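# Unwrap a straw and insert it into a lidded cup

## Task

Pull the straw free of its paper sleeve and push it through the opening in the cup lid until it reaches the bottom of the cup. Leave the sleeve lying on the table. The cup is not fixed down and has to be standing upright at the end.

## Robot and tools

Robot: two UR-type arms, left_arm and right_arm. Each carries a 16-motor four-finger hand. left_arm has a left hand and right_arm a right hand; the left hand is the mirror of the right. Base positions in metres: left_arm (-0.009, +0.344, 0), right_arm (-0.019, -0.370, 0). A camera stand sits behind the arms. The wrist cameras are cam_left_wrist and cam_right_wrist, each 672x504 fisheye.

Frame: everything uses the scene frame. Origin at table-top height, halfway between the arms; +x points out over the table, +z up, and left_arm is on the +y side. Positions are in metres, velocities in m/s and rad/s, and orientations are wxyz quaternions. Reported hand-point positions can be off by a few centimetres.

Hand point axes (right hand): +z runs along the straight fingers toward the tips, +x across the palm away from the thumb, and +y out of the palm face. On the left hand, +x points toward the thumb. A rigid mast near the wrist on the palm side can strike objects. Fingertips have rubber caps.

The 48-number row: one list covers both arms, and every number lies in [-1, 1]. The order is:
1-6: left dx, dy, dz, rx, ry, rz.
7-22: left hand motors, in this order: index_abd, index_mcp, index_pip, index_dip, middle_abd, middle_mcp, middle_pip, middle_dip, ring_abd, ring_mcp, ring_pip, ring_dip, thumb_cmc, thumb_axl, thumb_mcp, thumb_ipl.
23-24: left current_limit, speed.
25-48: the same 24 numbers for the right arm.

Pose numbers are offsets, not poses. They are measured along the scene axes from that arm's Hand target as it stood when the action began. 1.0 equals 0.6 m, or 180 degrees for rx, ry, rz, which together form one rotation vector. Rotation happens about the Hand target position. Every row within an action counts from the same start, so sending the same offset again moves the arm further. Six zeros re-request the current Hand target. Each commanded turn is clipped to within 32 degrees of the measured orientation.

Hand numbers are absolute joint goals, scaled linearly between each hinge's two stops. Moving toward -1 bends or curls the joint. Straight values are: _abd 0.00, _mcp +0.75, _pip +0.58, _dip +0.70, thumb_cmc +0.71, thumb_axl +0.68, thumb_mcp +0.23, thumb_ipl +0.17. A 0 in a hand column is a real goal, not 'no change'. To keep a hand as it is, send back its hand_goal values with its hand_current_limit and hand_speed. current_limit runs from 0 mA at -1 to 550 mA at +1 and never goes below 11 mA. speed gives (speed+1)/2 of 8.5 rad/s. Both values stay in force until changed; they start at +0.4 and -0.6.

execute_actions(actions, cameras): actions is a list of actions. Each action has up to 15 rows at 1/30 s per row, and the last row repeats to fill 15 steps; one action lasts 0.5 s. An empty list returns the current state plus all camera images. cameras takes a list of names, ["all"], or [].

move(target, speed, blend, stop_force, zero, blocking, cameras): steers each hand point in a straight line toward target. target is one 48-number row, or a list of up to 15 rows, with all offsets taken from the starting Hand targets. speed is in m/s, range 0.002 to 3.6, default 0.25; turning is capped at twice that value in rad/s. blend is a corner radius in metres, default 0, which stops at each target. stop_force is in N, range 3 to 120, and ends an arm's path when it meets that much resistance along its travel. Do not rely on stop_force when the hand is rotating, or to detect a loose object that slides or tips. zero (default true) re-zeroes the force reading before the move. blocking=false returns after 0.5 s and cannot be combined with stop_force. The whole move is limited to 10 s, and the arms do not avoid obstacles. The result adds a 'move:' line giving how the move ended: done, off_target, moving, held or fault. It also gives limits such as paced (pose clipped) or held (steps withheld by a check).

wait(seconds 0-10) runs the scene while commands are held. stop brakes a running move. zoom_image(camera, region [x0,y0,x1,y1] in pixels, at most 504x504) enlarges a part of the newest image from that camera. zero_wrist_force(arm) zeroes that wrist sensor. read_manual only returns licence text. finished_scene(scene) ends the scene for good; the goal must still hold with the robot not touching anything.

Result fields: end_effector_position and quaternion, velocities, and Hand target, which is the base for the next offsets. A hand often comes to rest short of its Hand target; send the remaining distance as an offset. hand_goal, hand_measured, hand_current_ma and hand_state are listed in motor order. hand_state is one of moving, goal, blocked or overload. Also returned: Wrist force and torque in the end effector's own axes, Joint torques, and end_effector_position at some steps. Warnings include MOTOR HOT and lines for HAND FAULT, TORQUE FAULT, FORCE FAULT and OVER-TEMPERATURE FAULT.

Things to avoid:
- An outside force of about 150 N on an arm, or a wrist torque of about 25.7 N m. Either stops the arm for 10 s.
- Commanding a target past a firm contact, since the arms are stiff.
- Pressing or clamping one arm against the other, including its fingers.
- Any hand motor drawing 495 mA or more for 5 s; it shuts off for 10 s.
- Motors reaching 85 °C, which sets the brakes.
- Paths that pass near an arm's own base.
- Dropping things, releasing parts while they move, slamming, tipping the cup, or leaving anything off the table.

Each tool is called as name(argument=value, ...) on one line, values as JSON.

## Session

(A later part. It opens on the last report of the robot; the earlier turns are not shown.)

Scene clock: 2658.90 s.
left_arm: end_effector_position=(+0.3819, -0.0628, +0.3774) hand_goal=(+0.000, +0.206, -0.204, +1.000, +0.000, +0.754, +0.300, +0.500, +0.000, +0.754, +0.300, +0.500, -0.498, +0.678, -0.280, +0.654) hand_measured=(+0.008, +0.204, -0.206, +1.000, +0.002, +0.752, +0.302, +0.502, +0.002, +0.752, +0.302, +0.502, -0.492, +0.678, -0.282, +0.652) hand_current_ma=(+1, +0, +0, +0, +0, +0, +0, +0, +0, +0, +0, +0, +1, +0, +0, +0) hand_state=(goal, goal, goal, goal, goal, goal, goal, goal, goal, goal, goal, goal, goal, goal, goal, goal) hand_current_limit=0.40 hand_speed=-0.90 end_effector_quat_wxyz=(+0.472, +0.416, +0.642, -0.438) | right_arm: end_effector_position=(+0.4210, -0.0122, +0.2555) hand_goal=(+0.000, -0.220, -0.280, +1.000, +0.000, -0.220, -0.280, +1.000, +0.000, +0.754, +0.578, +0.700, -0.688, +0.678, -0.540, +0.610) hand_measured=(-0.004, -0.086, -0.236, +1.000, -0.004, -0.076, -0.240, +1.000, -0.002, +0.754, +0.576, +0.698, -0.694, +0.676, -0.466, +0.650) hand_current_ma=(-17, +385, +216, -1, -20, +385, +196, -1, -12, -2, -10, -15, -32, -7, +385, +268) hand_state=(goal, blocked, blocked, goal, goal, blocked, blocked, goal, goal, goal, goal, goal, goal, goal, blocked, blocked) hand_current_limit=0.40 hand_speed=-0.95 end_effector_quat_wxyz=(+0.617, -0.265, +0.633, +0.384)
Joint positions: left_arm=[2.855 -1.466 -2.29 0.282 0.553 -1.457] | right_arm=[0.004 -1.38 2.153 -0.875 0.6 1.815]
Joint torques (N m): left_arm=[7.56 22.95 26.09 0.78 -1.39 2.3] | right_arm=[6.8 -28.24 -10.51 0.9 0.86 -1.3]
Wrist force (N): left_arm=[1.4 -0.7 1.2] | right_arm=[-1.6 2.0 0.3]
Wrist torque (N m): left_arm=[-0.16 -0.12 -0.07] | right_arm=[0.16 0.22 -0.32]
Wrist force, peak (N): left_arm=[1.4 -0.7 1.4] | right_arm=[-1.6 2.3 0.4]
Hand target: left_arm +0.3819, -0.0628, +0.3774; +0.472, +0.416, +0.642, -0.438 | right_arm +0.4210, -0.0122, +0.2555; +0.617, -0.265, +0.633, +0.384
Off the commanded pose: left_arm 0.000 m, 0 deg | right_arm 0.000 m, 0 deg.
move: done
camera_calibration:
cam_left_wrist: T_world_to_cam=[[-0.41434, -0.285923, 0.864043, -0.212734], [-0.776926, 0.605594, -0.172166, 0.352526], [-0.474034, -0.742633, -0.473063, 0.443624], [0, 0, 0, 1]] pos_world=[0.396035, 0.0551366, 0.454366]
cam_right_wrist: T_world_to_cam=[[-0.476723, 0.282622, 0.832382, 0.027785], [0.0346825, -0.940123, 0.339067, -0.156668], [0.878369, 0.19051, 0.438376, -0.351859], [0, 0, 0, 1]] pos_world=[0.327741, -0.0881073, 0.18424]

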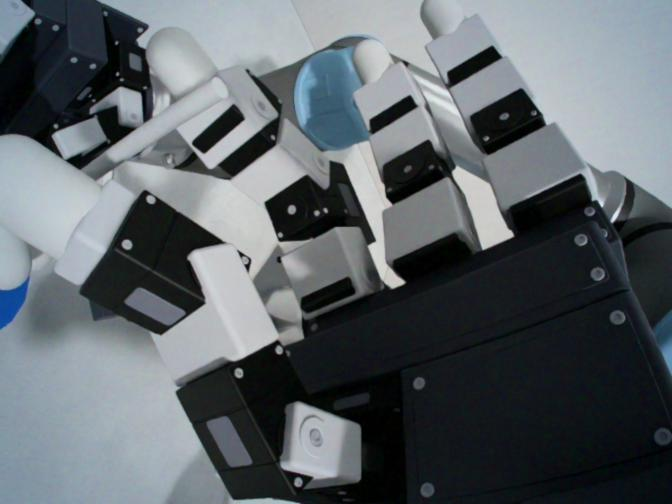

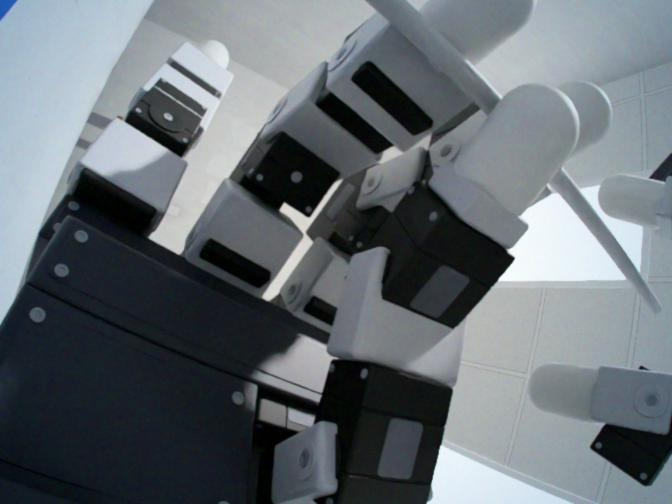

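move(target=[-0.19,-0.0533,0.035,0,0,0,0,0.205,-0.204,1.0,0,0.754,0.3,0.5,0,0.754,0.3,0.5,-0.499,0.677,-0.281,0.654,0.4,-0.9,0,0,0,0,0,0,0,-0.22,-0.28,1.0,0,-0.22,-0.28,1.0,0,0.754,0.577,0.70,-0.689,0.677,-0.54,0.61,0.4,-0.95], speed=0.08)

move(target=[0.17,0.3817,-0.135,-0.0897,0.0046,0.2357,0,0.754,0.577,0.70,0,0.754,0.577,0.70,0,0.754,0.577,0.70,0.714,0.677,-0.337,-0.373,0.4,-0.8,0,0,0,0,0,0,0,-0.22,-0.28,1.0,0,-0.22,-0.28,1.0,0,0.754,0.577,0.70,-0.689,0.677,-0.54,0.61,0.4,-0.95], speed=0.15, cameras=["all"])

Scene clock: 2823.97 s.
left_arm: end_effector_position=(+0.2680, -0.0948, +0.3984) hand_goal=(+0.000, +0.206, -0.204, +1.000, +0.000, +0.754, +0.300, +0.500, +0.000, +0.754, +0.300, +0.500, -0.498, +0.678, -0.280, +0.654) hand_measured=(+0.008, +0.204, -0.206, +1.000, +0.002, +0.752, +0.302, +0.502, +0.002, +0.752, +0.302, +0.502, -0.492, +0.678, -0.282, +0.652) hand_current_ma=(+1, +0, +0, +0, +0, +0, +0, +0, +0, +0, +0, +0, +1, +0, +0, +0) hand_state=(goal, goal, goal, goal, goal, goal, goal, goal, goal, goal, goal, goal, goal, goal, goal, goal) hand_current_limit=0.40 hand_speed=-0.90 end_effector_quat_wxyz=(+0.472, +0.416, +0.642, -0.438) | right_arm: end_effector_position=(+0.4210, -0.0122, +0.2555) hand_goal=(+0.000, -0.220, -0.280, +1.000, +0.000, -0.220, -0.280, +1.000, +0.000, +0.754, +0.578, +0.700, -0.688, +0.678, -0.540, +0.610) hand_measured=(-0.004, -0.086, -0.236, +1.000, -0.004, -0.076, -0.240, +1.000, -0.002, +0.754, +0.576, +0.698, -0.694, +0.676, -0.466, +0.650) hand_current_ma=(-17, +385, +216, -1, -20, +385, +196, -1, -12, -2, -10, -15, -32, -7, +385, +268) hand_state=(goal, blocked, blocked, goal, goal, blocked, blocked, goal, goal, goal, goal, goal, goal, goal, blocked, blocked) hand_current_limit=0.40 hand_speed=-0.95 end_effector_quat_wxyz=(+0.617, -0.265, +0.633, +0.384)
Joint positions: left_arm=[2.586 -1.306 -2.357 0.282 0.811 -1.577] | right_arm=[0.004 -1.38 2.153 -0.875 0.6 1.815]
Joint torques (N m): left_arm=[-9.21 18.07 10.33 0.21 0.87 -2.18] | right_arm=[6.23 -28.37 -12.13 0.46 0.58 -1.41]
Wrist force (N): left_arm=[1.0 -0.5 1.3] | right_arm=[-1.7 2.0 0.3]
Wrist torque (N m): left_arm=[-0.15 -0.08 0.00] | right_arm=[0.17 0.24 -0.33]
Wrist force, peak (N): left_arm=[1.4 -1.1 1.4] | right_arm=[-1.6 2.3 0.6]
Hand target: left_arm +0.2679, -0.0948, +0.3984; +0.472, +0.416, +0.642, -0.438 | right_arm +0.4210, -0.0122, +0.2555; +0.617, -0.265, +0.633, +0.384
Off the commanded pose: left_arm 0.000 m, 0 deg | right_arm 0.000 m, 0 deg.
move: done

Scene clock: 2827.30 s.
left_arm: end_effector_position=(+0.3699, +0.1341, +0.3174) hand_goal=(+0.000, +0.754, +0.578, +0.700, +0.000, +0.754, +0.578, +0.700, +0.000, +0.754, +0.578, +0.700, +0.714, +0.678, -0.336, -0.372) hand_measured=(+0.010, +0.796, +0.602, +0.712, +0.002, +0.754, +0.580, +0.702, +0.002, +0.752, +0.574, +0.696, +0.706, +0.678, -0.334, -0.368) hand_current_ma=(+2, +37, +12, +3, +0, +0, +0, +0, +0, +0, +0, +0, -1, +0, +0, +1) hand_state=(goal, blocked, blocked, goal, goal, goal, goal, goal, goal, goal, goal, goal, goal, goal, goal, goal) hand_current_limit=0.40 hand_speed=-0.80 end_effector_quat_wxyz=(+0.646, +0.085, +0.686, -0.325) | right_arm: end_effector_position=(+0.4210, -0.0122, +0.2555) hand_goal=(+0.000, -0.220, -0.280, +1.000, +0.000, -0.220, -0.280, +1.000, +0.000, +0.754, +0.578, +0.700, -0.688, +0.678, -0.540, +0.610) hand_measured=(-0.030, +0.038, -0.236, +1.000, -0.004, -0.176, -0.254, +1.000, -0.002, +0.754, +0.576, +0.698, -0.654, +0.694, -0.466, +0.646) hand_current_ma=(-136, +385, +216, +0, -19, +231, +133, -1, -12, -2, -10, -15, +176, +92, +385, +243) hand_state=(blocked, blocked, blocked, goal, goal, blocked, blocked, goal, goal, goal, goal, goal, blocked, goal, blocked, blocked) hand_current_limit=0.40 hand_speed=-0.95 end_effector_quat_wxyz=(+0.617, -0.265, +0.633, +0.384)
Joint positions: left_arm=[3.08 -1.43 -2.692 1.032 1.037 -1.94] | right_arm=[0.004 -1.38 2.153 -0.875 0.6 1.815]
Joint torques (N m): left_arm=[11.18 -3.31 4.64 3.47 2.14 -2.43] | right_arm=[5.93 -28.55 -12.95 0.4 0.42 -1.4]
Wrist force (N): left_arm=[1.9 -3.0 1.0] | right_arm=[-1.1 1.5 2.6]
Wrist torque (N m): left_arm=[0.05 -0.05 0.15] | right_arm=[0.23 0.34 -0.27]
Wrist force, peak (N): left_arm=[2.0 -3.1 1.2] | right_arm=[-1.2 1.3 2.9]
Hand target: left_arm +0.3699, +0.1342, +0.3174; +0.646, +0.085, +0.686, -0.325 | right_arm +0.4210, -0.0122, +0.2555; +0.617, -0.265, +0.633, +0.384
Off the commanded pose: left_arm 0.000 m, 0 deg | right_arm 0.000 m, 0 deg.
move: done
camera_calibration:
cam_left_wrist: T_world_to_cam=[[-0.189999, -0.252559, 0.948743, -0.223866], [-0.964148, -0.134341, -0.228847, 0.400042], [0.185253, -0.95821, -0.21798, 0.2599], [0, 0, 0, 1]] pos_world=[0.295018, 0.246241, 0.360592]
cam_right_wrist: T_world_to_cam=[[-0.476723, 0.282622, 0.832382, 0.027785], [0.0346825, -0.940123, 0.339067, -0.156668], [0.878369, 0.19051, 0.438376, -0.351859], [0, 0, 0, 1]] pos_world=[0.327741, -0.0881073, 0.18424]

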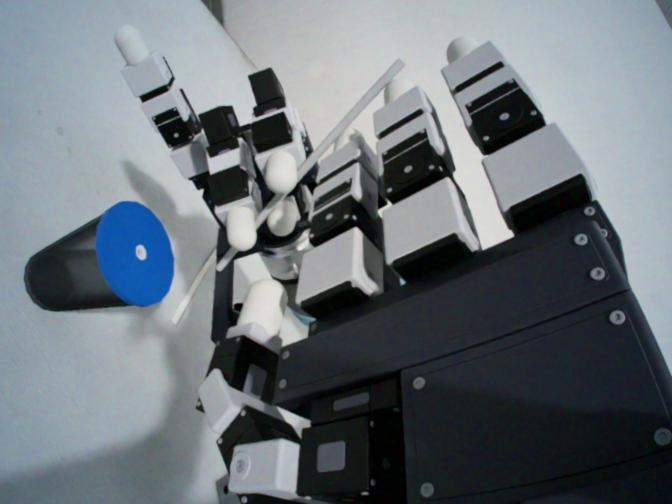

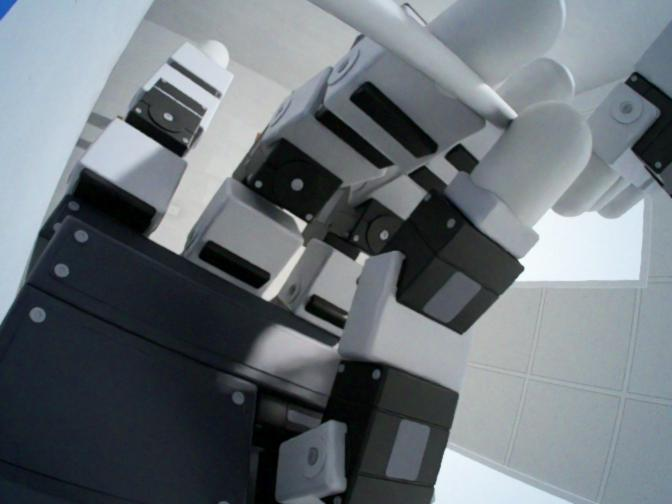

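zoom_image(camera="cam_left_wrist", region=[150, 40, 420, 340])

Scaled by 1.680 from the camera's 672x504 image, which has a finer 960x720 frame.

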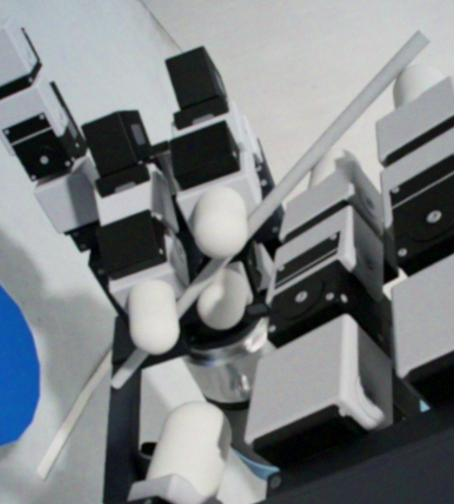

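move(target=[-0.1083,-0.1533,0.0667,0,0,0,0,0.754,0.577,0.70,0,0.754,0.577,0.70,0,0.754,0.577,0.70,0.714,0.677,-0.337,-0.373,0.4,-0.8,0,0,0,0,0,0,0,-0.22,-0.28,1.0,0,-0.22,-0.28,1.0,0,0.754,0.577,0.70,-0.689,0.677,-0.54,0.61,0.4,-0.95], speed=0.06, cameras=["all"])

Scene clock: 2859.83 s.
left_arm: end_effector_position=(+0.3050, +0.0423, +0.3574) hand_goal=(+0.000, +0.754, +0.578, +0.700, +0.000, +0.754, +0.578, +0.700, +0.000, +0.754, +0.578, +0.700, +0.714, +0.678, -0.336, -0.372) hand_measured=(+0.010, +0.754, +0.580, +0.704, +0.002, +0.754, +0.580, +0.702, +0.002, +0.752, +0.574, +0.696, +0.706, +0.678, -0.334, -0.368) hand_current_ma=(+2, +0, +0, +0, +0, +0, +0, +0, +0, +0, +0, +0, -1, +0, +0, +1) hand_state=(goal, goal, goal, goal, goal, goal, goal, goal, goal, goal, goal, goal, goal, goal, goal, goal) hand_current_limit=0.40 hand_speed=-0.80 end_effector_quat_wxyz=(+0.646, +0.085, +0.686, -0.325) | right_arm: end_effector_position=(+0.4210, -0.0122, +0.2555) hand_goal=(+0.000, -0.220, -0.280, +1.000, +0.000, -0.220, -0.280, +1.000, +0.000, +0.754, +0.578, +0.700, -0.688, +0.678, -0.540, +0.610) hand_measured=(-0.018, +0.028, -0.236, +1.000, -0.014, -0.174, -0.254, +1.000, -0.002, +0.754, +0.576, +0.698, -0.654, +0.694, -0.466, +0.646) hand_current_ma=(-81, +385, +216, +0, -60, +241, +132, -1, -12, -2, -10, -15, +177, +92, +385, +242) hand_state=(goal, blocked, blocked, goal, goal, blocked, blocked, goal, goal, goal, goal, goal, blocked, goal, blocked, blocked) hand_current_limit=0.40 hand_speed=-0.95 end_effector_quat_wxyz=(+0.617, -0.265, +0.633, +0.384)
Joint positions: left_arm=[2.468 -1.44 -2.52 0.864 1.648 -1.91] | right_arm=[0.004 -1.38 2.153 -0.875 0.6 1.815]
Joint torques (N m): left_arm=[-9.94 2.13 24.35 0 1.29 2.36] | right_arm=[4.5 -27.65 -14.62 0.04 -0.1 -1.32]
Wrist force (N): left_arm=[1.4 -0.7 1.4] | right_arm=[-1.7 1.9 0.4]
Wrist torque (N m): left_arm=[-0.19 -0.13 0.04] | right_arm=[0.15 0.24 -0.33]
Wrist force, peak (N): left_arm=[2.1 -3.5 1.0] | right_arm=[-1.3 1.6 3.0]
Hand target: left_arm +0.3049, +0.0422, +0.3574; +0.646, +0.085, +0.686, -0.325 | right_arm +0.4210, -0.0122, +0.2555; +0.617, -0.265, +0.633, +0.384
Off the commanded pose: left_arm 0.000 m, 0 deg | right_arm 0.000 m, 0 deg.
move: done
camera_calibration:
cam_left_wrist: T_world_to_cam=[[-0.189961, -0.252498, 0.948767, -0.297384], [-0.964118, -0.134561, -0.228846, 0.334302], [0.185451, -0.958195, -0.217877, 0.192493], [0, 0, 0, 1]] pos_world=[0.230117, 0.154341, 0.400592]
cam_right_wrist: T_world_to_cam=[[-0.476723, 0.282622, 0.832382, 0.027785], [0.0346825, -0.940123, 0.339067, -0.156668], [0.878369, 0.19051, 0.438376, -0.351859], [0, 0, 0, 1]] pos_world=[0.327741, -0.0881073, 0.18424]

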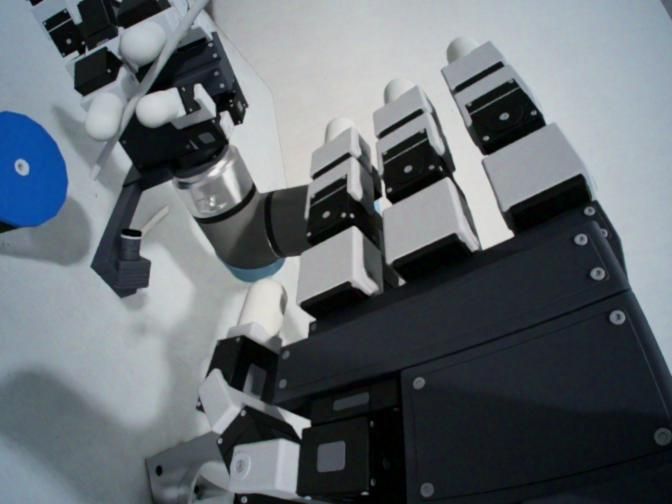

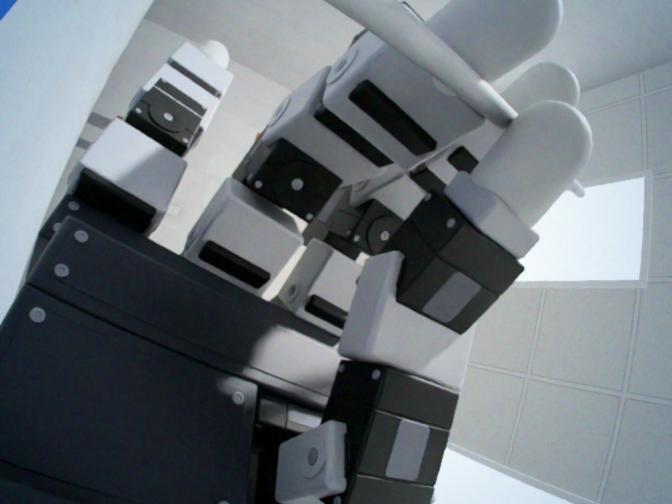

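move(target=[0,0,0,0,0,0,0,0.754,0.577,0.70,0,0.754,0.577,0.70,0,0.754,0.577,0.70,0.714,0.677,-0.337,-0.373,0.4,-0.8,0,0,0,0,0,0,0,-0.22,-0.28,1.0,0,-0.10,-0.24,1.0,0,0.754,0.577,0.70,-0.689,0.677,-0.54,0.61,0.4,-0.96], speed=0.06, cameras=["all"])

Scene clock: 2871.73 s.
left_arm: end_effector_position=(+0.3049, +0.0422, +0.3574) hand_goal=(+0.000, +0.754, +0.578, +0.700, +0.000, +0.754, +0.578, +0.700, +0.000, +0.754, +0.578, +0.700, +0.714, +0.678, -0.336, -0.372) hand_measured=(+0.010, +0.754, +0.580, +0.704, +0.002, +0.754, +0.580, +0.702, +0.002, +0.752, +0.574, +0.696, +0.706, +0.678, -0.334, -0.368) hand_current_ma=(+2, +0, +0, +0, +0, +0, +0, +0, +0, +0, +0, +0, -1, +0, +0, +1) hand_state=(goal, goal, goal, goal, goal, goal, goal, goal, goal, goal, goal, goal, goal, goal, goal, goal) hand_current_limit=0.40 hand_speed=-0.80 end_effector_quat_wxyz=(+0.646, +0.085, +0.686, -0.325) | right_arm: end_effector_position=(+0.4210, -0.0122, +0.2555) hand_goal=(+0.000, -0.220, -0.280, +1.000, +0.000, -0.100, -0.240, +1.000, +0.000, +0.754, +0.578, +0.700, -0.688, +0.678, -0.540, +0.610) hand_measured=(-0.008, -0.084, -0.244, +1.000, -0.018, -0.072, -0.228, +1.000, -0.002, +0.754, +0.576, +0.698, -0.676, +0.688, -0.466, +0.646) hand_current_ma=(-34, +385, +184, +0, -81, +146, +64, -1, -12, -2, -10, -15, +62, +58, +385, +242) hand_state=(goal, blocked, blocked, goal, goal, blocked, goal, goal, goal, goal, goal, goal, goal, goal, blocked, blocked) hand_current_limit=0.40 hand_speed=-0.96 end_effector_quat_wxyz=(+0.617, -0.265, +0.633, +0.384)
Joint positions: left_arm=[2.468 -1.441 -2.52 0.864 1.649 -1.91] | right_arm=[0.004 -1.38 2.153 -0.875 0.6 1.815]
Joint torques (N m): left_arm=[-8.9 1.94 23.83 0.48 1.28 2.31] | right_arm=[4.89 -28.07 -14.23 -0.25 -0.36 -1.13]
Wrist force (N): left_arm=[1.1 -0.6 1.4] | right_arm=[-1.4 2.0 0.3]
Wrist torque (N m): left_arm=[-0.20 -0.09 0.02] | right_arm=[0.17 0.20 -0.30]
Wrist force, peak (N): left_arm=[1.3 -0.7 1.8] | right_arm=[-1.5 2.4 0.7]
Hand target: left_arm +0.3049, +0.0422, +0.3574; +0.646, +0.085, +0.686, -0.325 | right_arm +0.4210, -0.0122, +0.2555; +0.617, -0.265, +0.633, +0.384
Off the commanded pose: left_arm 0.000 m, 0 deg | right_arm 0.000 m, 0 deg.
move: done
camera_calibration:
cam_left_wrist: T_world_to_cam=[[-0.189954, -0.252541, 0.948757, -0.297375], [-0.964097, -0.134666, -0.228871, 0.334323], [0.185565, -0.958169, -0.217894, 0.19247], [0, 0, 0, 1]] pos_world=[0.230117, 0.154341, 0.400592]
cam_right_wrist: T_world_to_cam=[[-0.476723, 0.282622, 0.832382, 0.027785], [0.0346825, -0.940123, 0.339067, -0.156668], [0.878369, 0.19051, 0.438376, -0.351859], [0, 0, 0, 1]] pos_world=[0.327741, -0.0881073, 0.18424]

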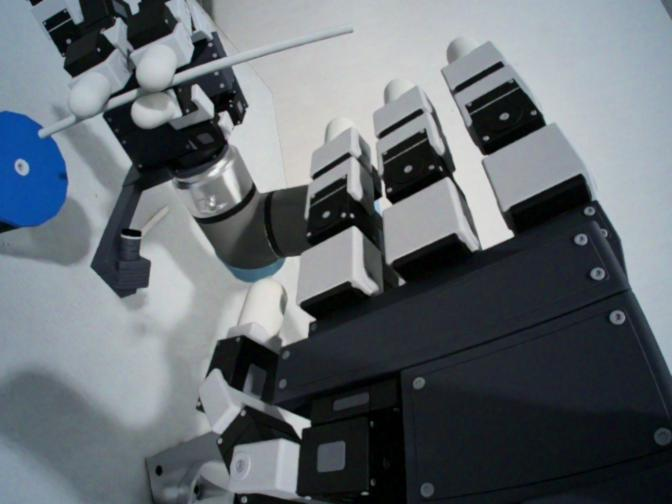

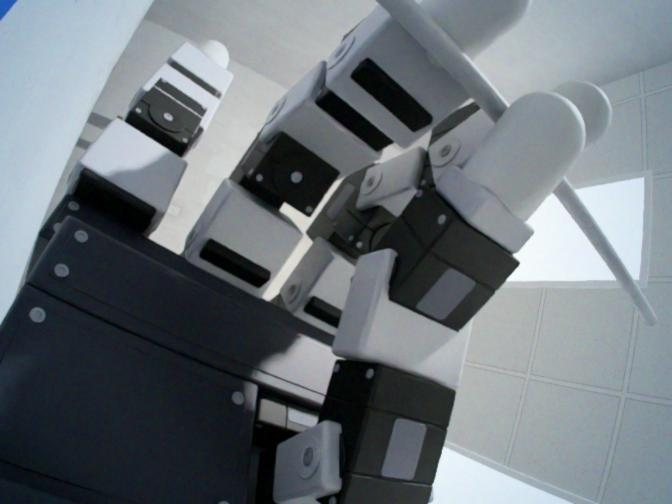

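move(target=[0,0,0,0,0,0,0,-0.068,-0.737,0.043,0,-0.068,-0.737,0.043,0,-0.068,-0.737,0.043,0.714,0.677,-0.337,-0.373,0.4,-0.8,0,0,0,0,0,0,0,-0.22,-0.28,1.0,0,-0.20,-0.28,1.0,0,0.754,0.577,0.70,-0.689,0.677,-0.54,0.61,0.4,-0.96], speed=0.06)

move(target=[0.0252,-0.0087,-0.1657,0.075,0.0105,0.0178,0,-0.068,-0.737,0.043,0,-0.068,-0.737,0.043,0,-0.068,-0.737,0.043,0.714,0.677,-0.337,-0.373,0.4,-0.8,-0.0122,-0.0023,-0.0342,-0.0291,-0.0101,0,0,-0.22,-0.28,1.0,0,-0.20,-0.28,1.0,0,0.754,0.577,0.70,-0.689,0.677,-0.54,0.61,0.4,-0.96], speed=0.08, cameras=["all"])

Scene clock: 2911.37 s.
left_arm: end_effector_position=(+0.3049, +0.0422, +0.3574) hand_goal=(+0.000, -0.068, -0.736, +0.044, +0.000, -0.068, -0.736, +0.044, +0.000, -0.068, -0.736, +0.044, +0.714, +0.678, -0.336, -0.372) hand_measured=(+0.006, -0.068, -0.732, +0.048, +0.002, -0.068, -0.732, +0.046, +0.002, -0.068, -0.732, +0.048, +0.706, +0.678, -0.334, -0.368) hand_current_ma=(+1, +0, +0, +0, +0, +0, +0, +0, +0, +0, +0, +0, -1, +0, +0, +1) hand_state=(goal, goal, goal, goal, goal, goal, goal, goal, goal, goal, goal, goal, goal, goal, goal, goal) hand_current_limit=0.40 hand_speed=-0.80 end_effector_quat_wxyz=(+0.646, +0.085, +0.686, -0.325) | right_arm: end_effector_position=(+0.4210, -0.0122, +0.2555) hand_goal=(+0.000, -0.220, -0.280, +1.000, +0.000, -0.200, -0.280, +1.000, +0.000, +0.754, +0.578, +0.700, -0.688, +0.678, -0.540, +0.610) hand_measured=(-0.008, -0.084, -0.244, +1.000, -0.018, -0.072, -0.238, +1.000, -0.002, +0.754, +0.576, +0.698, -0.676, +0.688, -0.466, +0.646) hand_current_ma=(-34, +385, +184, +0, -81, +385, +211, -1, -12, -2, -10, -15, +62, +58, +385, +242) hand_state=(goal, blocked, blocked, goal, goal, blocked, blocked, goal, goal, goal, goal, goal, goal, goal, blocked, blocked) hand_current_limit=0.40 hand_speed=-0.96 end_effector_quat_wxyz=(+0.617, -0.265, +0.633, +0.384)
Joint positions: left_arm=[2.468 -1.441 -2.52 0.864 1.649 -1.91] | right_arm=[0.004 -1.38 2.153 -0.875 0.6 1.815]
Joint torques (N m): left_arm=[-5.77 1.59 23.01 2 0.7 2.03] | right_arm=[4.38 -27.4 -16.01 -0.54 -0.8 -1.26]
Wrist force (N): left_arm=[1.1 -0.5 1.3] | right_arm=[-1.5 1.9 0.3]
Wrist torque (N m): left_arm=[-0.12 -0.22 -0.13] | right_arm=[0.16 0.21 -0.31]
Wrist force, peak (N): left_arm=[1.2 -0.9 1.7] | right_arm=[-1.7 2.2 0.4]
Hand target: left_arm +0.3049, +0.0422, +0.3574; +0.646, +0.085, +0.686, -0.325 | right_arm +0.4210, -0.0122, +0.2555; +0.617, -0.265, +0.633, +0.384
Off the commanded pose: left_arm 0.000 m, 0 deg | right_arm 0.000 m, 0 deg.
move: done

Scene clock: 2913.50 s.
left_arm: end_effector_position=(+0.3200, +0.0370, +0.2581) hand_goal=(+0.000, -0.068, -0.736, +0.044, +0.000, -0.068, -0.736, +0.044, +0.000, -0.068, -0.736, +0.044, +0.714, +0.678, -0.336, -0.372) hand_measured=(+0.006, -0.068, -0.732, +0.048, +0.002, -0.068, -0.732, +0.046, +0.002, -0.068, -0.732, +0.048, +0.708, +0.678, -0.334, -0.368) hand_current_ma=(+1, +0, +0, +0, +0, +0, +0, +0, +0, +0, +0, +0, -1, +0, +0, +1) hand_state=(goal, goal, goal, goal, goal, goal, goal, goal, goal, goal, goal, goal, goal, goal, goal, goal) hand_current_limit=0.40 hand_speed=-0.80 end_effector_quat_wxyz=(+0.629, +0.135, +0.732, -0.225) | right_arm: end_effector_position=(+0.4137, -0.0136, +0.2350) hand_goal=(+0.000, -0.220, -0.280, +1.000, +0.000, -0.200, -0.280, +1.000, +0.000, +0.754, +0.578, +0.700, -0.688, +0.678, -0.540, +0.610) hand_measured=(-0.008, -0.084, -0.244, +1.000, -0.018, -0.072, -0.238, +1.000, -0.002, +0.754, +0.576, +0.698, -0.676, +0.688, -0.466, +0.646) hand_current_ma=(-34, +385, +184, +0, -81, +385, +211, -1, -12, -2, -10, -15, +62, +58, +385, +242) hand_state=(goal, blocked, blocked, goal, goal, blocked, blocked, goal, goal, goal, goal, goal, goal, goal, blocked, blocked) hand_current_limit=0.40 hand_speed=-0.96 end_effector_quat_wxyz=(+0.614, -0.299, +0.640, +0.351)
Joint positions: left_arm=[2.405 -1.761 -2.545 1.054 1.773 -1.754] | right_arm=[-0.01 -1.374 2.148 -0.776 0.582 1.654]
Joint torques (N m): left_arm=[-9.14 8.05 17.55 4.04 1.34 2.52] | right_arm=[-9.05 -15.62 -23.47 2.03 -1.46 -1.56]
Wrist force (N): left_arm=[1.3 -0.7 1.1] | right_arm=[-1.3 1.8 0.2]
Wrist torque (N m): left_arm=[-0.14 -0.23 -0.11] | right_arm=[0.16 0.19 -0.30]
Wrist force, peak (N): left_arm=[1.7 -0.8 1.2] | right_arm=[-1.6 2.2 0.3]
Hand target: left_arm +0.3200, +0.0370, +0.2580; +0.629, +0.135, +0.732, -0.225 | right_arm +0.4137, -0.0136, +0.2350; +0.614, -0.299, +0.640, +0.351
Off the commanded pose: left_arm 0.000 m, 0 deg | right_arm 0.000 m, 0 deg.
move: done
camera_calibration:
cam_left_wrist: T_world_to_cam=[[-0.139396, -0.476656, 0.867968, -0.188705], [-0.964139, -0.134577, -0.228746, 0.325376], [0.225842, -0.868728, -0.440803, 0.204359], [0, 0, 0, 1]] pos_world=[0.24125, 0.131373, 0.3283]
cam_right_wrist: T_world_to_cam=[[-0.50241, 0.3566, 0.787667, 0.0639317], [0.0226041, -0.90526, 0.424256, -0.165342], [0.864334, 0.230955, 0.446751, -0.331853], [0, 0, 0, 1]] pos_world=[0.322689, -0.0958326, 0.168046]

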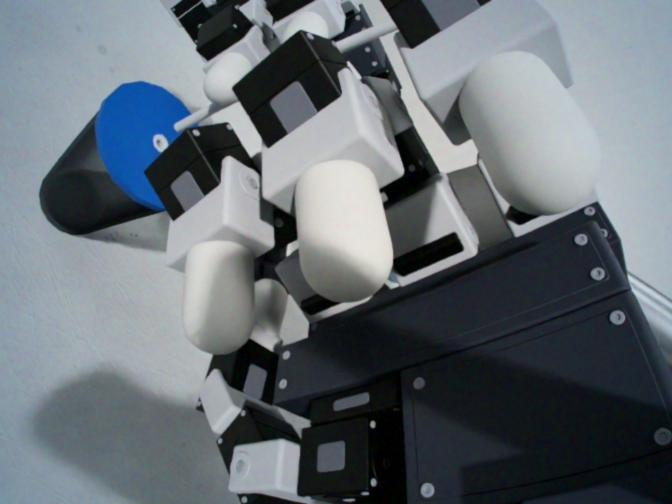

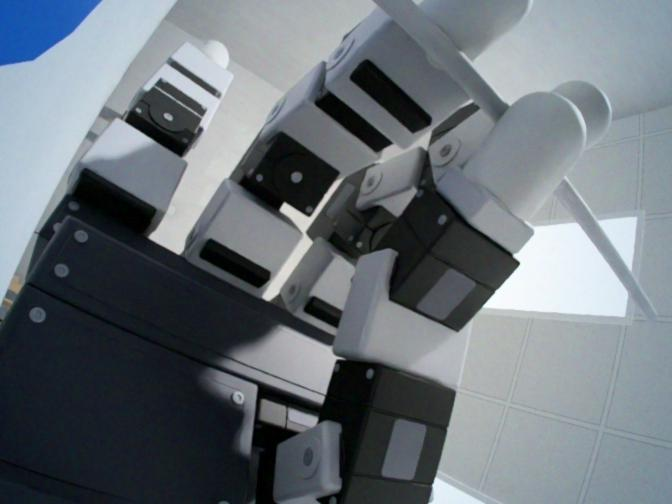

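execute_actions(actions=[], cameras=["cam_left_wrist"])

zoom_image(camera="cam_left_wrist", region=[110, 70, 250, 210])

Scene clock: 2941.97 s.
left_arm: end_effector_position=(+0.3200, +0.0370, +0.2580) hand_goal=(+0.000, -0.068, -0.736, +0.044, +0.000, -0.068, -0.736, +0.044, +0.000, -0.068, -0.736, +0.044, +0.714, +0.678, -0.336, -0.372) hand_measured=(+0.006, -0.068, -0.732, +0.048, +0.002, -0.068, -0.732, +0.046, +0.002, -0.068, -0.732, +0.048, +0.708, +0.678, -0.334, -0.368) hand_current_ma=(+1, +0, +0, +0, +0, +0, +0, +0, +0, +0, +0, +0, -1, +0, +0, +1) hand_state=(goal, goal, goal, goal, goal, goal, goal, goal, goal, goal, goal, goal, goal, goal, goal, goal) hand_current_limit=0.40 hand_speed=-0.80 end_effector_quat_wxyz=(+0.629, +0.135, +0.732, -0.225) | right_arm: end_effector_position=(+0.4137, -0.0136, +0.2350) hand_goal=(+0.000, -0.220, -0.280, +1.000, +0.000, -0.200, -0.280, +1.000, +0.000, +0.754, +0.578, +0.700, -0.688, +0.678, -0.540, +0.610) hand_measured=(-0.008, -0.084, -0.244, +1.000, -0.018, -0.072, -0.238, +1.000, -0.002, +0.754, +0.576, +0.698, -0.676, +0.688, -0.466, +0.646) hand_current_ma=(-34, +385, +184, +0, -81, +385, +211, -1, -12, -2, -10, -15, +62, +58, +385, +242) hand_state=(goal, blocked, blocked, goal, goal, blocked, blocked, goal, goal, goal, goal, goal, goal, goal, blocked, blocked) hand_current_limit=0.40 hand_speed=-0.96 end_effector_quat_wxyz=(+0.614, -0.299, +0.640, +0.351)
Joint positions: left_arm=[2.405 -1.761 -2.545 1.054 1.773 -1.754] | right_arm=[-0.01 -1.374 2.148 -0.776 0.582 1.654]
Joint velocities: within noise
Joint torques (N m): left_arm=[-10.08 9.4 18.58 4.14 1.3 2.46] | right_arm=[-9.61 -15.23 -23.51 1.93 -1.5 -1.61]
Motor temperatures (°C): left_arm=[34 30 31 40 35 38] | right_arm=[29 33 31 41 35 34]
Wrist force (N): left_arm=[1.3 -0.8 1.0] | right_arm=[-1.6 1.9 0.2]
Wrist torque (N m): left_arm=[-0.13 -0.24 -0.11] | right_arm=[0.18 0.23 -0.33]
Wrist force, peak (N): left_arm=[1.5 -0.9 1.5] | right_arm=[-1.8 2.1 0.5]
Hand target: left_arm +0.3200, +0.0370, +0.2580; +0.629, +0.135, +0.732, -0.225 | right_arm +0.4137, -0.0136, +0.2350; +0.614, -0.299, +0.640, +0.351
Off the commanded pose: left_arm 0.000 m, 0 deg | right_arm 0.000 m, 0 deg.
camera_calibration:
cam_left_wrist: T_world_to_cam=[[-0.139334, -0.476903, 0.867842, -0.18856], [-0.964121, -0.134643, -0.228782, 0.325369], [0.225956, -0.868582, -0.441032, 0.204344], [0, 0, 0, 1]] pos_world=[0.241249, 0.131373, 0.328201]
Images, in order (width x height): cam_left_wrist 672x504.

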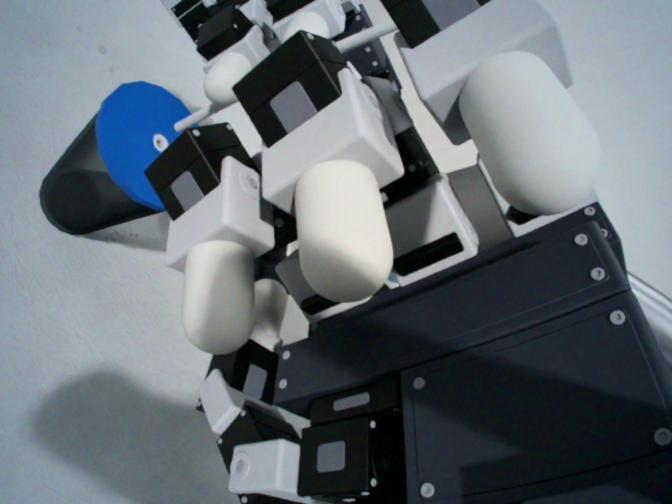

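Scaled by 3.600 from the camera's 672x504 image, which has a finer 960x720 frame.

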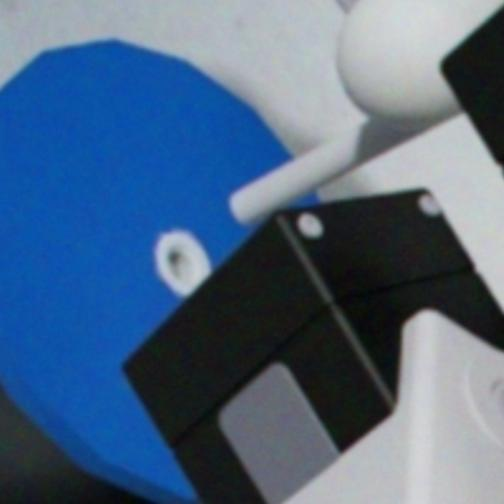

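zoom_image(camera="cam_left_wrist", region=[150, 95, 220, 155])

Scaled by 7.200 from the camera's 672x504 image, which has a finer 960x720 frame.

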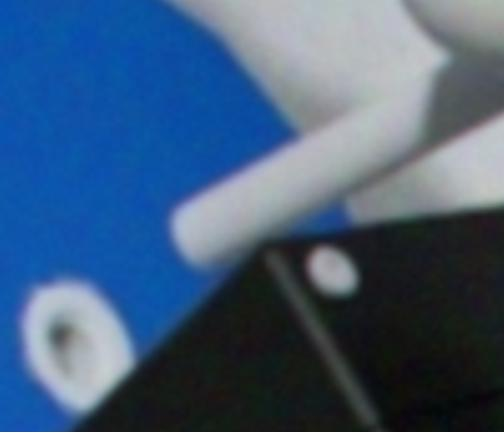

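execute_actions(actions=[], cameras=["cam_right_wrist"])

Scene clock: 2986.83 s.
left_arm: end_effector_position=(+0.3200, +0.0370, +0.2580) hand_goal=(+0.000, -0.068, -0.736, +0.044, +0.000, -0.068, -0.736, +0.044, +0.000, -0.068, -0.736, +0.044, +0.714, +0.678, -0.336, -0.372) hand_measured=(+0.006, -0.068, -0.732, +0.048, +0.002, -0.068, -0.732, +0.046, +0.002, -0.068, -0.732, +0.048, +0.708, +0.678, -0.334, -0.368) hand_current_ma=(+1, +0, +0, +0, +0, +0, +0, +0, +0, +0, +0, +0, -1, +0, +0, +1) hand_state=(goal, goal, goal, goal, goal, goal, goal, goal, goal, goal, goal, goal, goal, goal, goal, goal) hand_current_limit=0.40 hand_speed=-0.80 end_effector_quat_wxyz=(+0.629, +0.135, +0.732, -0.225) | right_arm: end_effector_position=(+0.4137, -0.0136, +0.2350) hand_goal=(+0.000, -0.220, -0.280, +1.000, +0.000, -0.200, -0.280, +1.000, +0.000, +0.754, +0.578, +0.700, -0.688, +0.678, -0.540, +0.610) hand_measured=(-0.008, -0.084, -0.244, +1.000, -0.018, -0.072, -0.238, +1.000, -0.002, +0.754, +0.576, +0.698, -0.676, +0.688, -0.466, +0.646) hand_current_ma=(-34, +385, +184, +0, -81, +385, +211, -1, -12, -2, -10, -15, +62, +58, +385, +242) hand_state=(goal, blocked, blocked, goal, goal, blocked, blocked, goal, goal, goal, goal, goal, goal, goal, blocked, blocked) hand_current_limit=0.40 hand_speed=-0.96 end_effector_quat_wxyz=(+0.614, -0.299, +0.640, +0.351)
Joint positions: left_arm=[2.405 -1.761 -2.545 1.054 1.773 -1.754] | right_arm=[-0.01 -1.374 2.148 -0.776 0.582 1.654]
Joint velocities: within noise
Joint torques (N m): left_arm=[-9.48 9.9 18.17 4.08 1.39 2.52] | right_arm=[-9.47 -15.5 -23.44 1.9 -1.37 -1.52]
Motor temperatures (°C): left_arm=[34 30 31 40 35 38] | right_arm=[29 33 31 41 35 34]
Wrist force (N): left_arm=[1.5 -0.5 1.3] | right_arm=[-1.6 1.9 0.3]
Wrist torque (N m): left_arm=[-0.13 -0.26 -0.09] | right_arm=[0.17 0.23 -0.33]
Wrist force, peak (N): left_arm=[1.6 -1.0 1.3] | right_arm=[-1.6 2.1 0.5]
Hand target: left_arm +0.3200, +0.0370, +0.2580; +0.629, +0.135, +0.732, -0.225 | right_arm +0.4137, -0.0136, +0.2350; +0.614, -0.299, +0.640, +0.351
Off the commanded pose: left_arm 0.000 m, 0 deg | right_arm 0.000 m, 0 deg.
camera_calibration:
cam_right_wrist: T_world_to_cam=[[-0.502445, 0.356694, 0.787603, 0.0639627], [0.0226257, -0.905199, 0.424386, -0.165366], [0.864313, 0.231051, 0.446742, -0.331836], [0, 0, 0, 1]] pos_world=[0.322689, -0.0958332, 0.168047]
Images, in order (width x height): cam_right_wrist 672x504.

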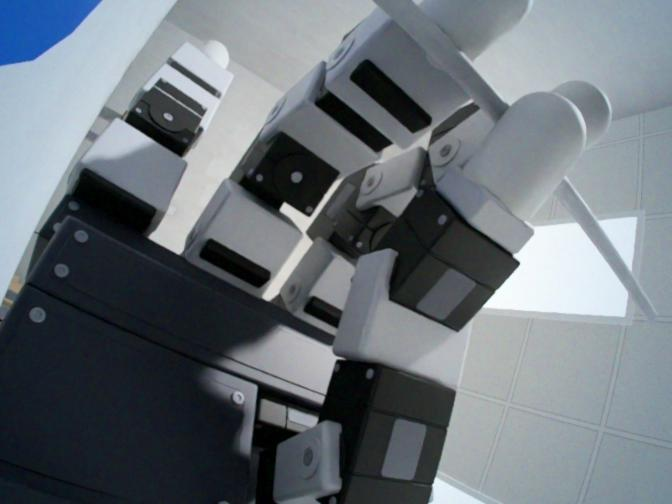

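move(target=[0,0,0,0,0,0, 0,-0.068,-0.737,0.043, 0,-0.068,-0.737,0.043, 0,-0.068,-0.737,0.043, 0.714,0.677,-0.337,-0.373, 0.4,-0.8, 0,0,-0.06,0,0,0, 0,-0.22,-0.28,1.0, 0,-0.20,-0.28,1.0, 0,0.754,0.577,0.70, -0.689,0.677,-0.54,0.61, 0.4,-0.96], speed=0.008, stop_force=3, cameras=["cam_left_wrist"])

zoom_image(camera="cam_left_wrist", region=[130, 95, 220, 172])

Scene clock: 3029.40 s.
left_arm: end_effector_position=(+0.3200, +0.0370, +0.2580) hand_goal=(+0.000, -0.068, -0.736, +0.044, +0.000, -0.068, -0.736, +0.044, +0.000, -0.068, -0.736, +0.044, +0.714, +0.678, -0.336, -0.372) hand_measured=(+0.006, -0.068, -0.732, +0.048, +0.002, -0.068, -0.732, +0.046, +0.002, -0.068, -0.732, +0.048, +0.708, +0.678, -0.334, -0.368) hand_current_ma=(+1, +0, +0, +0, +0, +0, +0, +0, +0, +0, +0, +0, -1, +0, +0, +1) hand_state=(goal, goal, goal, goal, goal, goal, goal, goal, goal, goal, goal, goal, goal, goal, goal, goal) hand_current_limit=0.40 hand_speed=-0.80 end_effector_quat_wxyz=(+0.629, +0.135, +0.732, -0.225) | right_arm: end_effector_position=(+0.4137, -0.0136, +0.2055) hand_goal=(+0.000, -0.220, -0.280, +1.000, +0.000, -0.200, -0.280, +1.000, +0.000, +0.754, +0.578, +0.700, -0.688, +0.678, -0.540, +0.610) hand_measured=(+0.002, -0.084, -0.244, +1.000, -0.004, -0.072, -0.238, +1.000, -0.002, +0.754, +0.576, +0.698, -0.672, +0.688, -0.466, +0.646) hand_current_ma=(+6, +385, +184, +0, -21, +385, +209, -1, -12, -2, -10, -15, +85, +60, +385, +242) hand_state=(goal, blocked, blocked, goal, goal, blocked, blocked, goal, goal, goal, goal, goal, goal, goal, blocked, blocked) hand_current_limit=0.40 hand_speed=-0.96 end_effector_quat_wxyz=(+0.614, -0.299, +0.640, +0.351)
Joint positions: left_arm=[2.405 -1.761 -2.545 1.054 1.773 -1.754] | right_arm=[-0.01 -1.313 2.176 -0.864 0.582 1.653]
Joint torques (N m): left_arm=[-8.99 9.13 17.81 4.19 1.49 2.48] | right_arm=[-7.16 -31.1 -21.78 2 -1.23 -1.3]
Wrist force (N): left_arm=[1.3 -1.0 1.2] | right_arm=[-2.1 1.7 0.2]
Wrist torque (N m): left_arm=[-0.18 -0.22 -0.10] | right_arm=[0.16 0.22 -0.30]
Wrist force, peak (N): left_arm=[1.5 -0.8 1.4] | right_arm=[-4.8 1.9 0.5]
Hand target: left_arm +0.3200, +0.0370, +0.2580; +0.629, +0.135, +0.732, -0.225 | right_arm +0.4137, -0.0136, +0.2055; +0.614, -0.299, +0.640, +0.351 (not the last commanded pose)
Off the commanded pose: left_arm 0.000 m, 0 deg | right_arm 0.006 m, 0 deg.
move: contact (right_arm)
camera_calibration:
cam_left_wrist: T_world_to_cam=[[-0.139418, -0.476914, 0.867823, -0.188532], [-0.964109, -0.134601, -0.228857, 0.325385], [0.225955, -0.868583, -0.441031, 0.204344], [0, 0, 0, 1]] pos_world=[0.241249, 0.131373, 0.328201]
Images, in order (width x height): cam_left_wrist 672x504.

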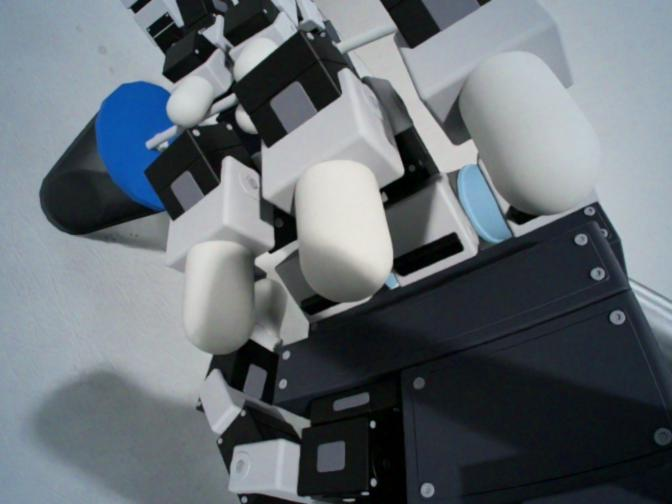

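Scaled by 5.600 from the camera's 672x504 image, which has a finer 960x720 frame.

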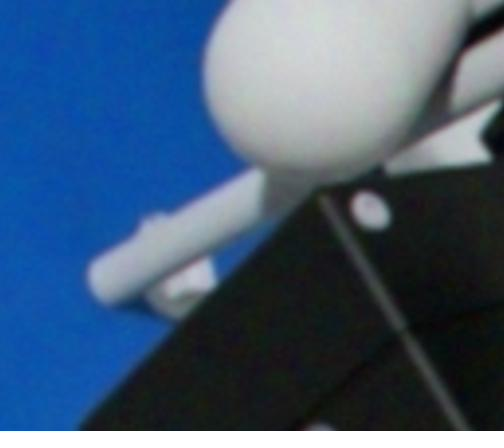

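move(target=[[0,0,0,0,0,0, 0,-0.068,-0.737,0.043, 0,-0.068,-0.737,0.043, 0,-0.068,-0.737,0.043, 0.714,0.677,-0.337,-0.373, 0.4,-0.8, 0,0,0.01,0,0,0, 0,-0.22,-0.28,1.0, 0,-0.20,-0.28,1.0, 0,0.754,0.577,0.70, -0.689,0.677,-0.54,0.61, 0.4,-0.96],[0,0,0,0,0,0, 0,-0.068,-0.737,0.043, 0,-0.068,-0.737,0.043, 0,-0.068,-0.737,0.043, 0.714,0.677,-0.337,-0.373, 0.4,-0.8, 0.0097,-0.0175,0.01,0,0,0, 0,-0.22,-0.28,1.0, 0,-0.20,-0.28,1.0, 0,0.754,0.577,0.70, -0.689,0.677,-0.54,0.61, 0.4,-0.96]], speed=0.02, cameras=["cam_left_wrist"])

zoom_image(camera="cam_left_wrist", region=[130, 95, 220, 172])

Scene clock: 3044.07 s.
left_arm: end_effector_position=(+0.3200, +0.0370, +0.2580) hand_goal=(+0.000, -0.068, -0.736, +0.044, +0.000, -0.068, -0.736, +0.044, +0.000, -0.068, -0.736, +0.044, +0.714, +0.678, -0.336, -0.372) hand_measured=(+0.006, -0.068, -0.732, +0.048, +0.002, -0.068, -0.732, +0.046, +0.002, -0.068, -0.732, +0.048, +0.708, +0.678, -0.334, -0.368) hand_current_ma=(+1, +0, +0, +0, +0, +0, +0, +0, +0, +0, +0, +0, -1, +0, +0, +1) hand_state=(goal, goal, goal, goal, goal, goal, goal, goal, goal, goal, goal, goal, goal, goal, goal, goal) hand_current_limit=0.40 hand_speed=-0.80 end_effector_quat_wxyz=(+0.629, +0.135, +0.732, -0.225) | right_arm: end_effector_position=(+0.4195, -0.0240, +0.2115) hand_goal=(+0.000, -0.220, -0.280, +1.000, +0.000, -0.200, -0.280, +1.000, +0.000, +0.754, +0.578, +0.700, -0.688, +0.678, -0.540, +0.610) hand_measured=(-0.002, -0.084, -0.244, +1.000, -0.008, -0.072, -0.238, +1.000, -0.002, +0.754, +0.576, +0.698, -0.672, +0.688, -0.466, +0.646) hand_current_ma=(-7, +385, +184, +0, -35, +385, +208, -1, -12, -2, -10, -15, +78, +60, +385, +242) hand_state=(goal, blocked, blocked, goal, goal, blocked, blocked, goal, goal, goal, goal, goal, goal, goal, blocked, blocked) hand_current_limit=0.40 hand_speed=-0.96 end_effector_quat_wxyz=(+0.614, -0.299, +0.640, +0.351)
Joint positions: left_arm=[2.405 -1.761 -2.545 1.054 1.773 -1.754] | right_arm=[-0.037 -1.321 2.164 -0.845 0.554 1.654]
Joint torques (N m): left_arm=[-9.86 9.73 19.53 4.13 1.4 2.26] | right_arm=[-9.28 -17.34 -22.04 2.05 -1.65 1.5]
Wrist force (N): left_arm=[1.2 -0.7 1.3] | right_arm=[-1.6 1.8 0.3]
Wrist torque (N m): left_arm=[-0.15 -0.22 -0.12] | right_arm=[0.18 0.23 -0.32]
Wrist force, peak (N): left_arm=[1.5 -1.0 1.4] | right_arm=[-2.5 2.0 0.4]
Hand target: left_arm +0.3200, +0.0370, +0.2580; +0.629, +0.135, +0.732, -0.225 | right_arm +0.4195, -0.0241, +0.2115; +0.614, -0.299, +0.640, +0.351
Off the commanded pose: left_arm 0.000 m, 0 deg | right_arm 0.000 m, 0 deg.
move: done
camera_calibration:
cam_left_wrist: T_world_to_cam=[[-0.139418, -0.476914, 0.867823, -0.188532], [-0.964109, -0.134601, -0.228857, 0.325385], [0.225955, -0.868583, -0.441031, 0.204344], [0, 0, 0, 1]] pos_world=[0.241249, 0.131373, 0.328201]
Images, in order (width x height): cam_left_wrist 672x504.

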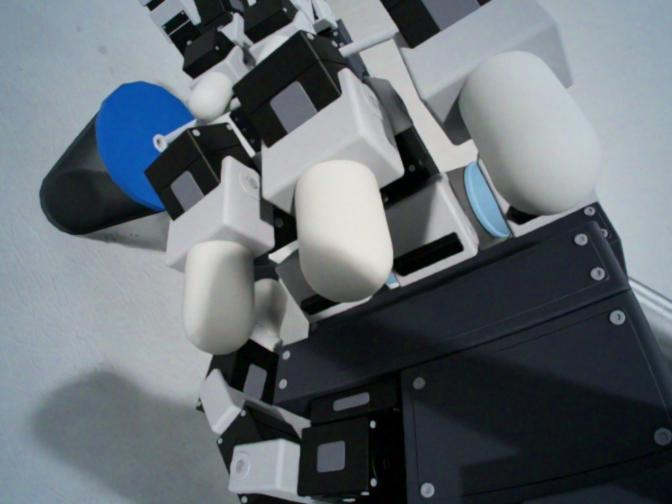

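Scaled by 5.600 from the camera's 672x504 image, which has a finer 960x720 frame.

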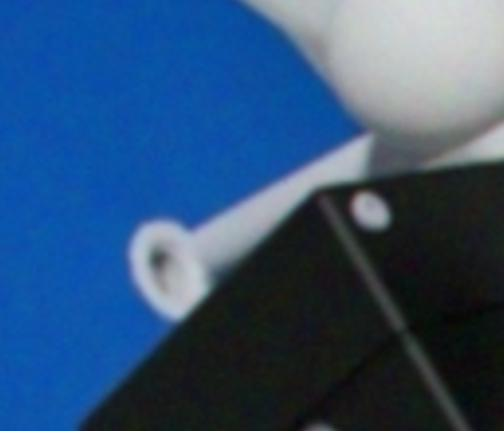

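move(target=[0,0,0,0,0,0, 0,-0.548,-0.737,0.406, 0,-0.548,-0.737,0.406, 0,-0.548,-0.737,0.406, 0.714,0.677,-0.337,-0.373, 0.4,-0.8, 0,0,0,0,0,0, 0,-0.22,-0.28,1.0, 0,-0.20,-0.28,1.0, 0,0.754,0.577,0.70, -0.689,0.677,-0.54,0.61, 0.4,-0.96], speed=0.02, cameras=["cam_left_wrist"])

zoom_image(camera="cam_left_wrist", region=[130, 95, 220, 172])

Scene clock: 3073.57 s.
left_arm: end_effector_position=(+0.3200, +0.0370, +0.2580) hand_goal=(+0.000, -0.548, -0.736, +0.406, +0.000, -0.548, -0.736, +0.406, +0.000, -0.548, -0.736, +0.406, +0.714, +0.678, -0.336, -0.372) hand_measured=(+0.006, -0.544, -0.732, +0.402, +0.002, -0.544, -0.732, +0.404, +0.002, -0.542, -0.732, +0.404, +0.708, +0.678, -0.334, -0.368) hand_current_ma=(+1, +1, +0, +0, +0, +1, +0, +0, +0, +1, +0, +0, -1, +0, +0, +1) hand_state=(goal, goal, goal, goal, goal, goal, goal, goal, goal, goal, goal, goal, goal, goal, goal, goal) hand_current_limit=0.40 hand_speed=-0.80 end_effector_quat_wxyz=(+0.629, +0.135, +0.732, -0.225) | right_arm: end_effector_position=(+0.4195, -0.0241, +0.2115) hand_goal=(+0.000, -0.220, -0.280, +1.000, +0.000, -0.200, -0.280, +1.000, +0.000, +0.754, +0.578, +0.700, -0.688, +0.678, -0.540, +0.610) hand_measured=(-0.002, -0.084, -0.244, +1.000, -0.008, -0.072, -0.238, +1.000, -0.002, +0.754, +0.576, +0.698, -0.672, +0.688, -0.466, +0.646) hand_current_ma=(-7, +385, +184, +0, -35, +385, +208, -1, -12, -2, -10, -15, +78, +60, +385, +242) hand_state=(goal, blocked, blocked, goal, goal, blocked, blocked, goal, goal, goal, goal, goal, goal, goal, blocked, blocked) hand_current_limit=0.40 hand_speed=-0.96 end_effector_quat_wxyz=(+0.614, -0.299, +0.640, +0.351)
Joint positions: left_arm=[2.405 -1.761 -2.545 1.054 1.773 -1.754] | right_arm=[-0.038 -1.321 2.164 -0.845 0.554 1.654]
Joint torques (N m): left_arm=[-8.73 9.25 18.61 4.18 1.3 2.44] | right_arm=[-9.7 -16.32 -21.91 1.95 -1.51 0.07]
Wrist force (N): left_arm=[1.3 -0.8 1.2] | right_arm=[-1.4 1.9 0.4]
Wrist torque (N m): left_arm=[-0.14 -0.32 -0.10] | right_arm=[0.17 0.19 -0.30]
Wrist force, peak (N): left_arm=[1.5 -0.8 1.4] | right_arm=[-1.7 2.0 0.6]
Hand target: left_arm +0.3200, +0.0370, +0.2580; +0.629, +0.135, +0.732, -0.225 | right_arm +0.4195, -0.0241, +0.2115; +0.614, -0.299, +0.640, +0.351
Off the commanded pose: left_arm 0.000 m, 0 deg | right_arm 0.000 m, 0 deg.
move: done
camera_calibration:
cam_left_wrist: T_world_to_cam=[[-0.139418, -0.476914, 0.867823, -0.188532], [-0.964109, -0.134601, -0.228857, 0.325385], [0.225955, -0.868583, -0.441031, 0.204344], [0, 0, 0, 1]] pos_world=[0.241249, 0.131373, 0.328201]
Images, in order (width x height): cam_left_wrist 672x504.

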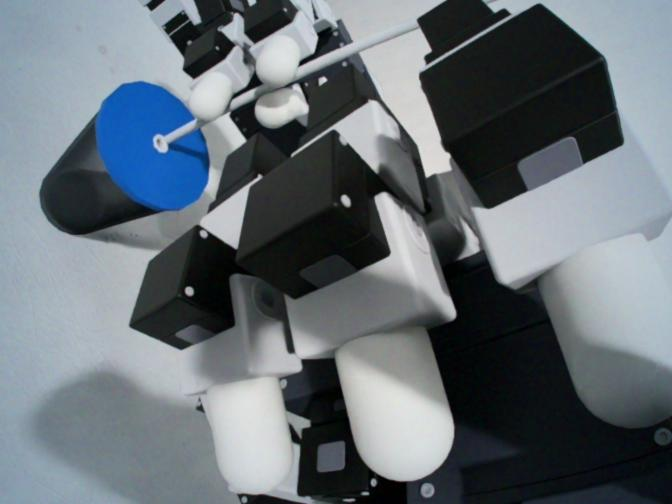

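Scaled by 5.600 from the camera's 672x504 image, which has a finer 960x720 frame.

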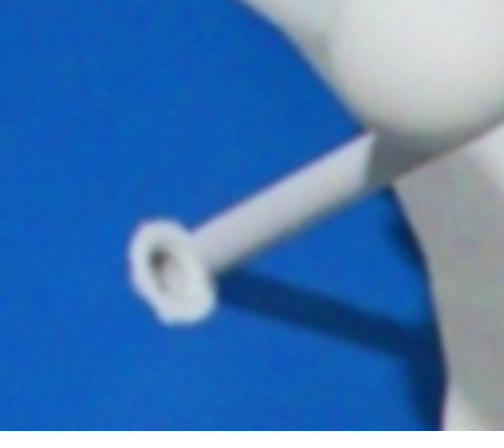

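zoom_image(camera="cam_left_wrist", region=[145, 118, 189, 160])

Scaled by 11.455 from the camera's 672x504 image, which has a finer 960x720 frame.

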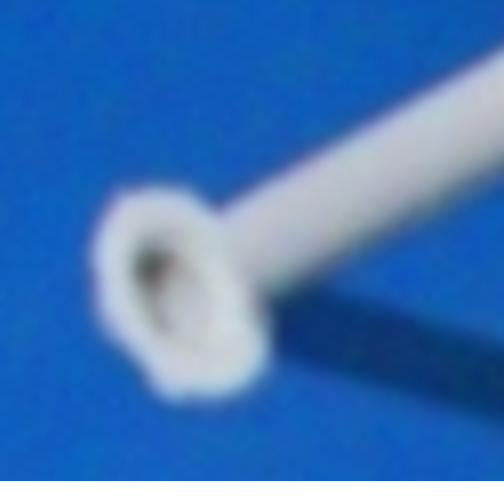

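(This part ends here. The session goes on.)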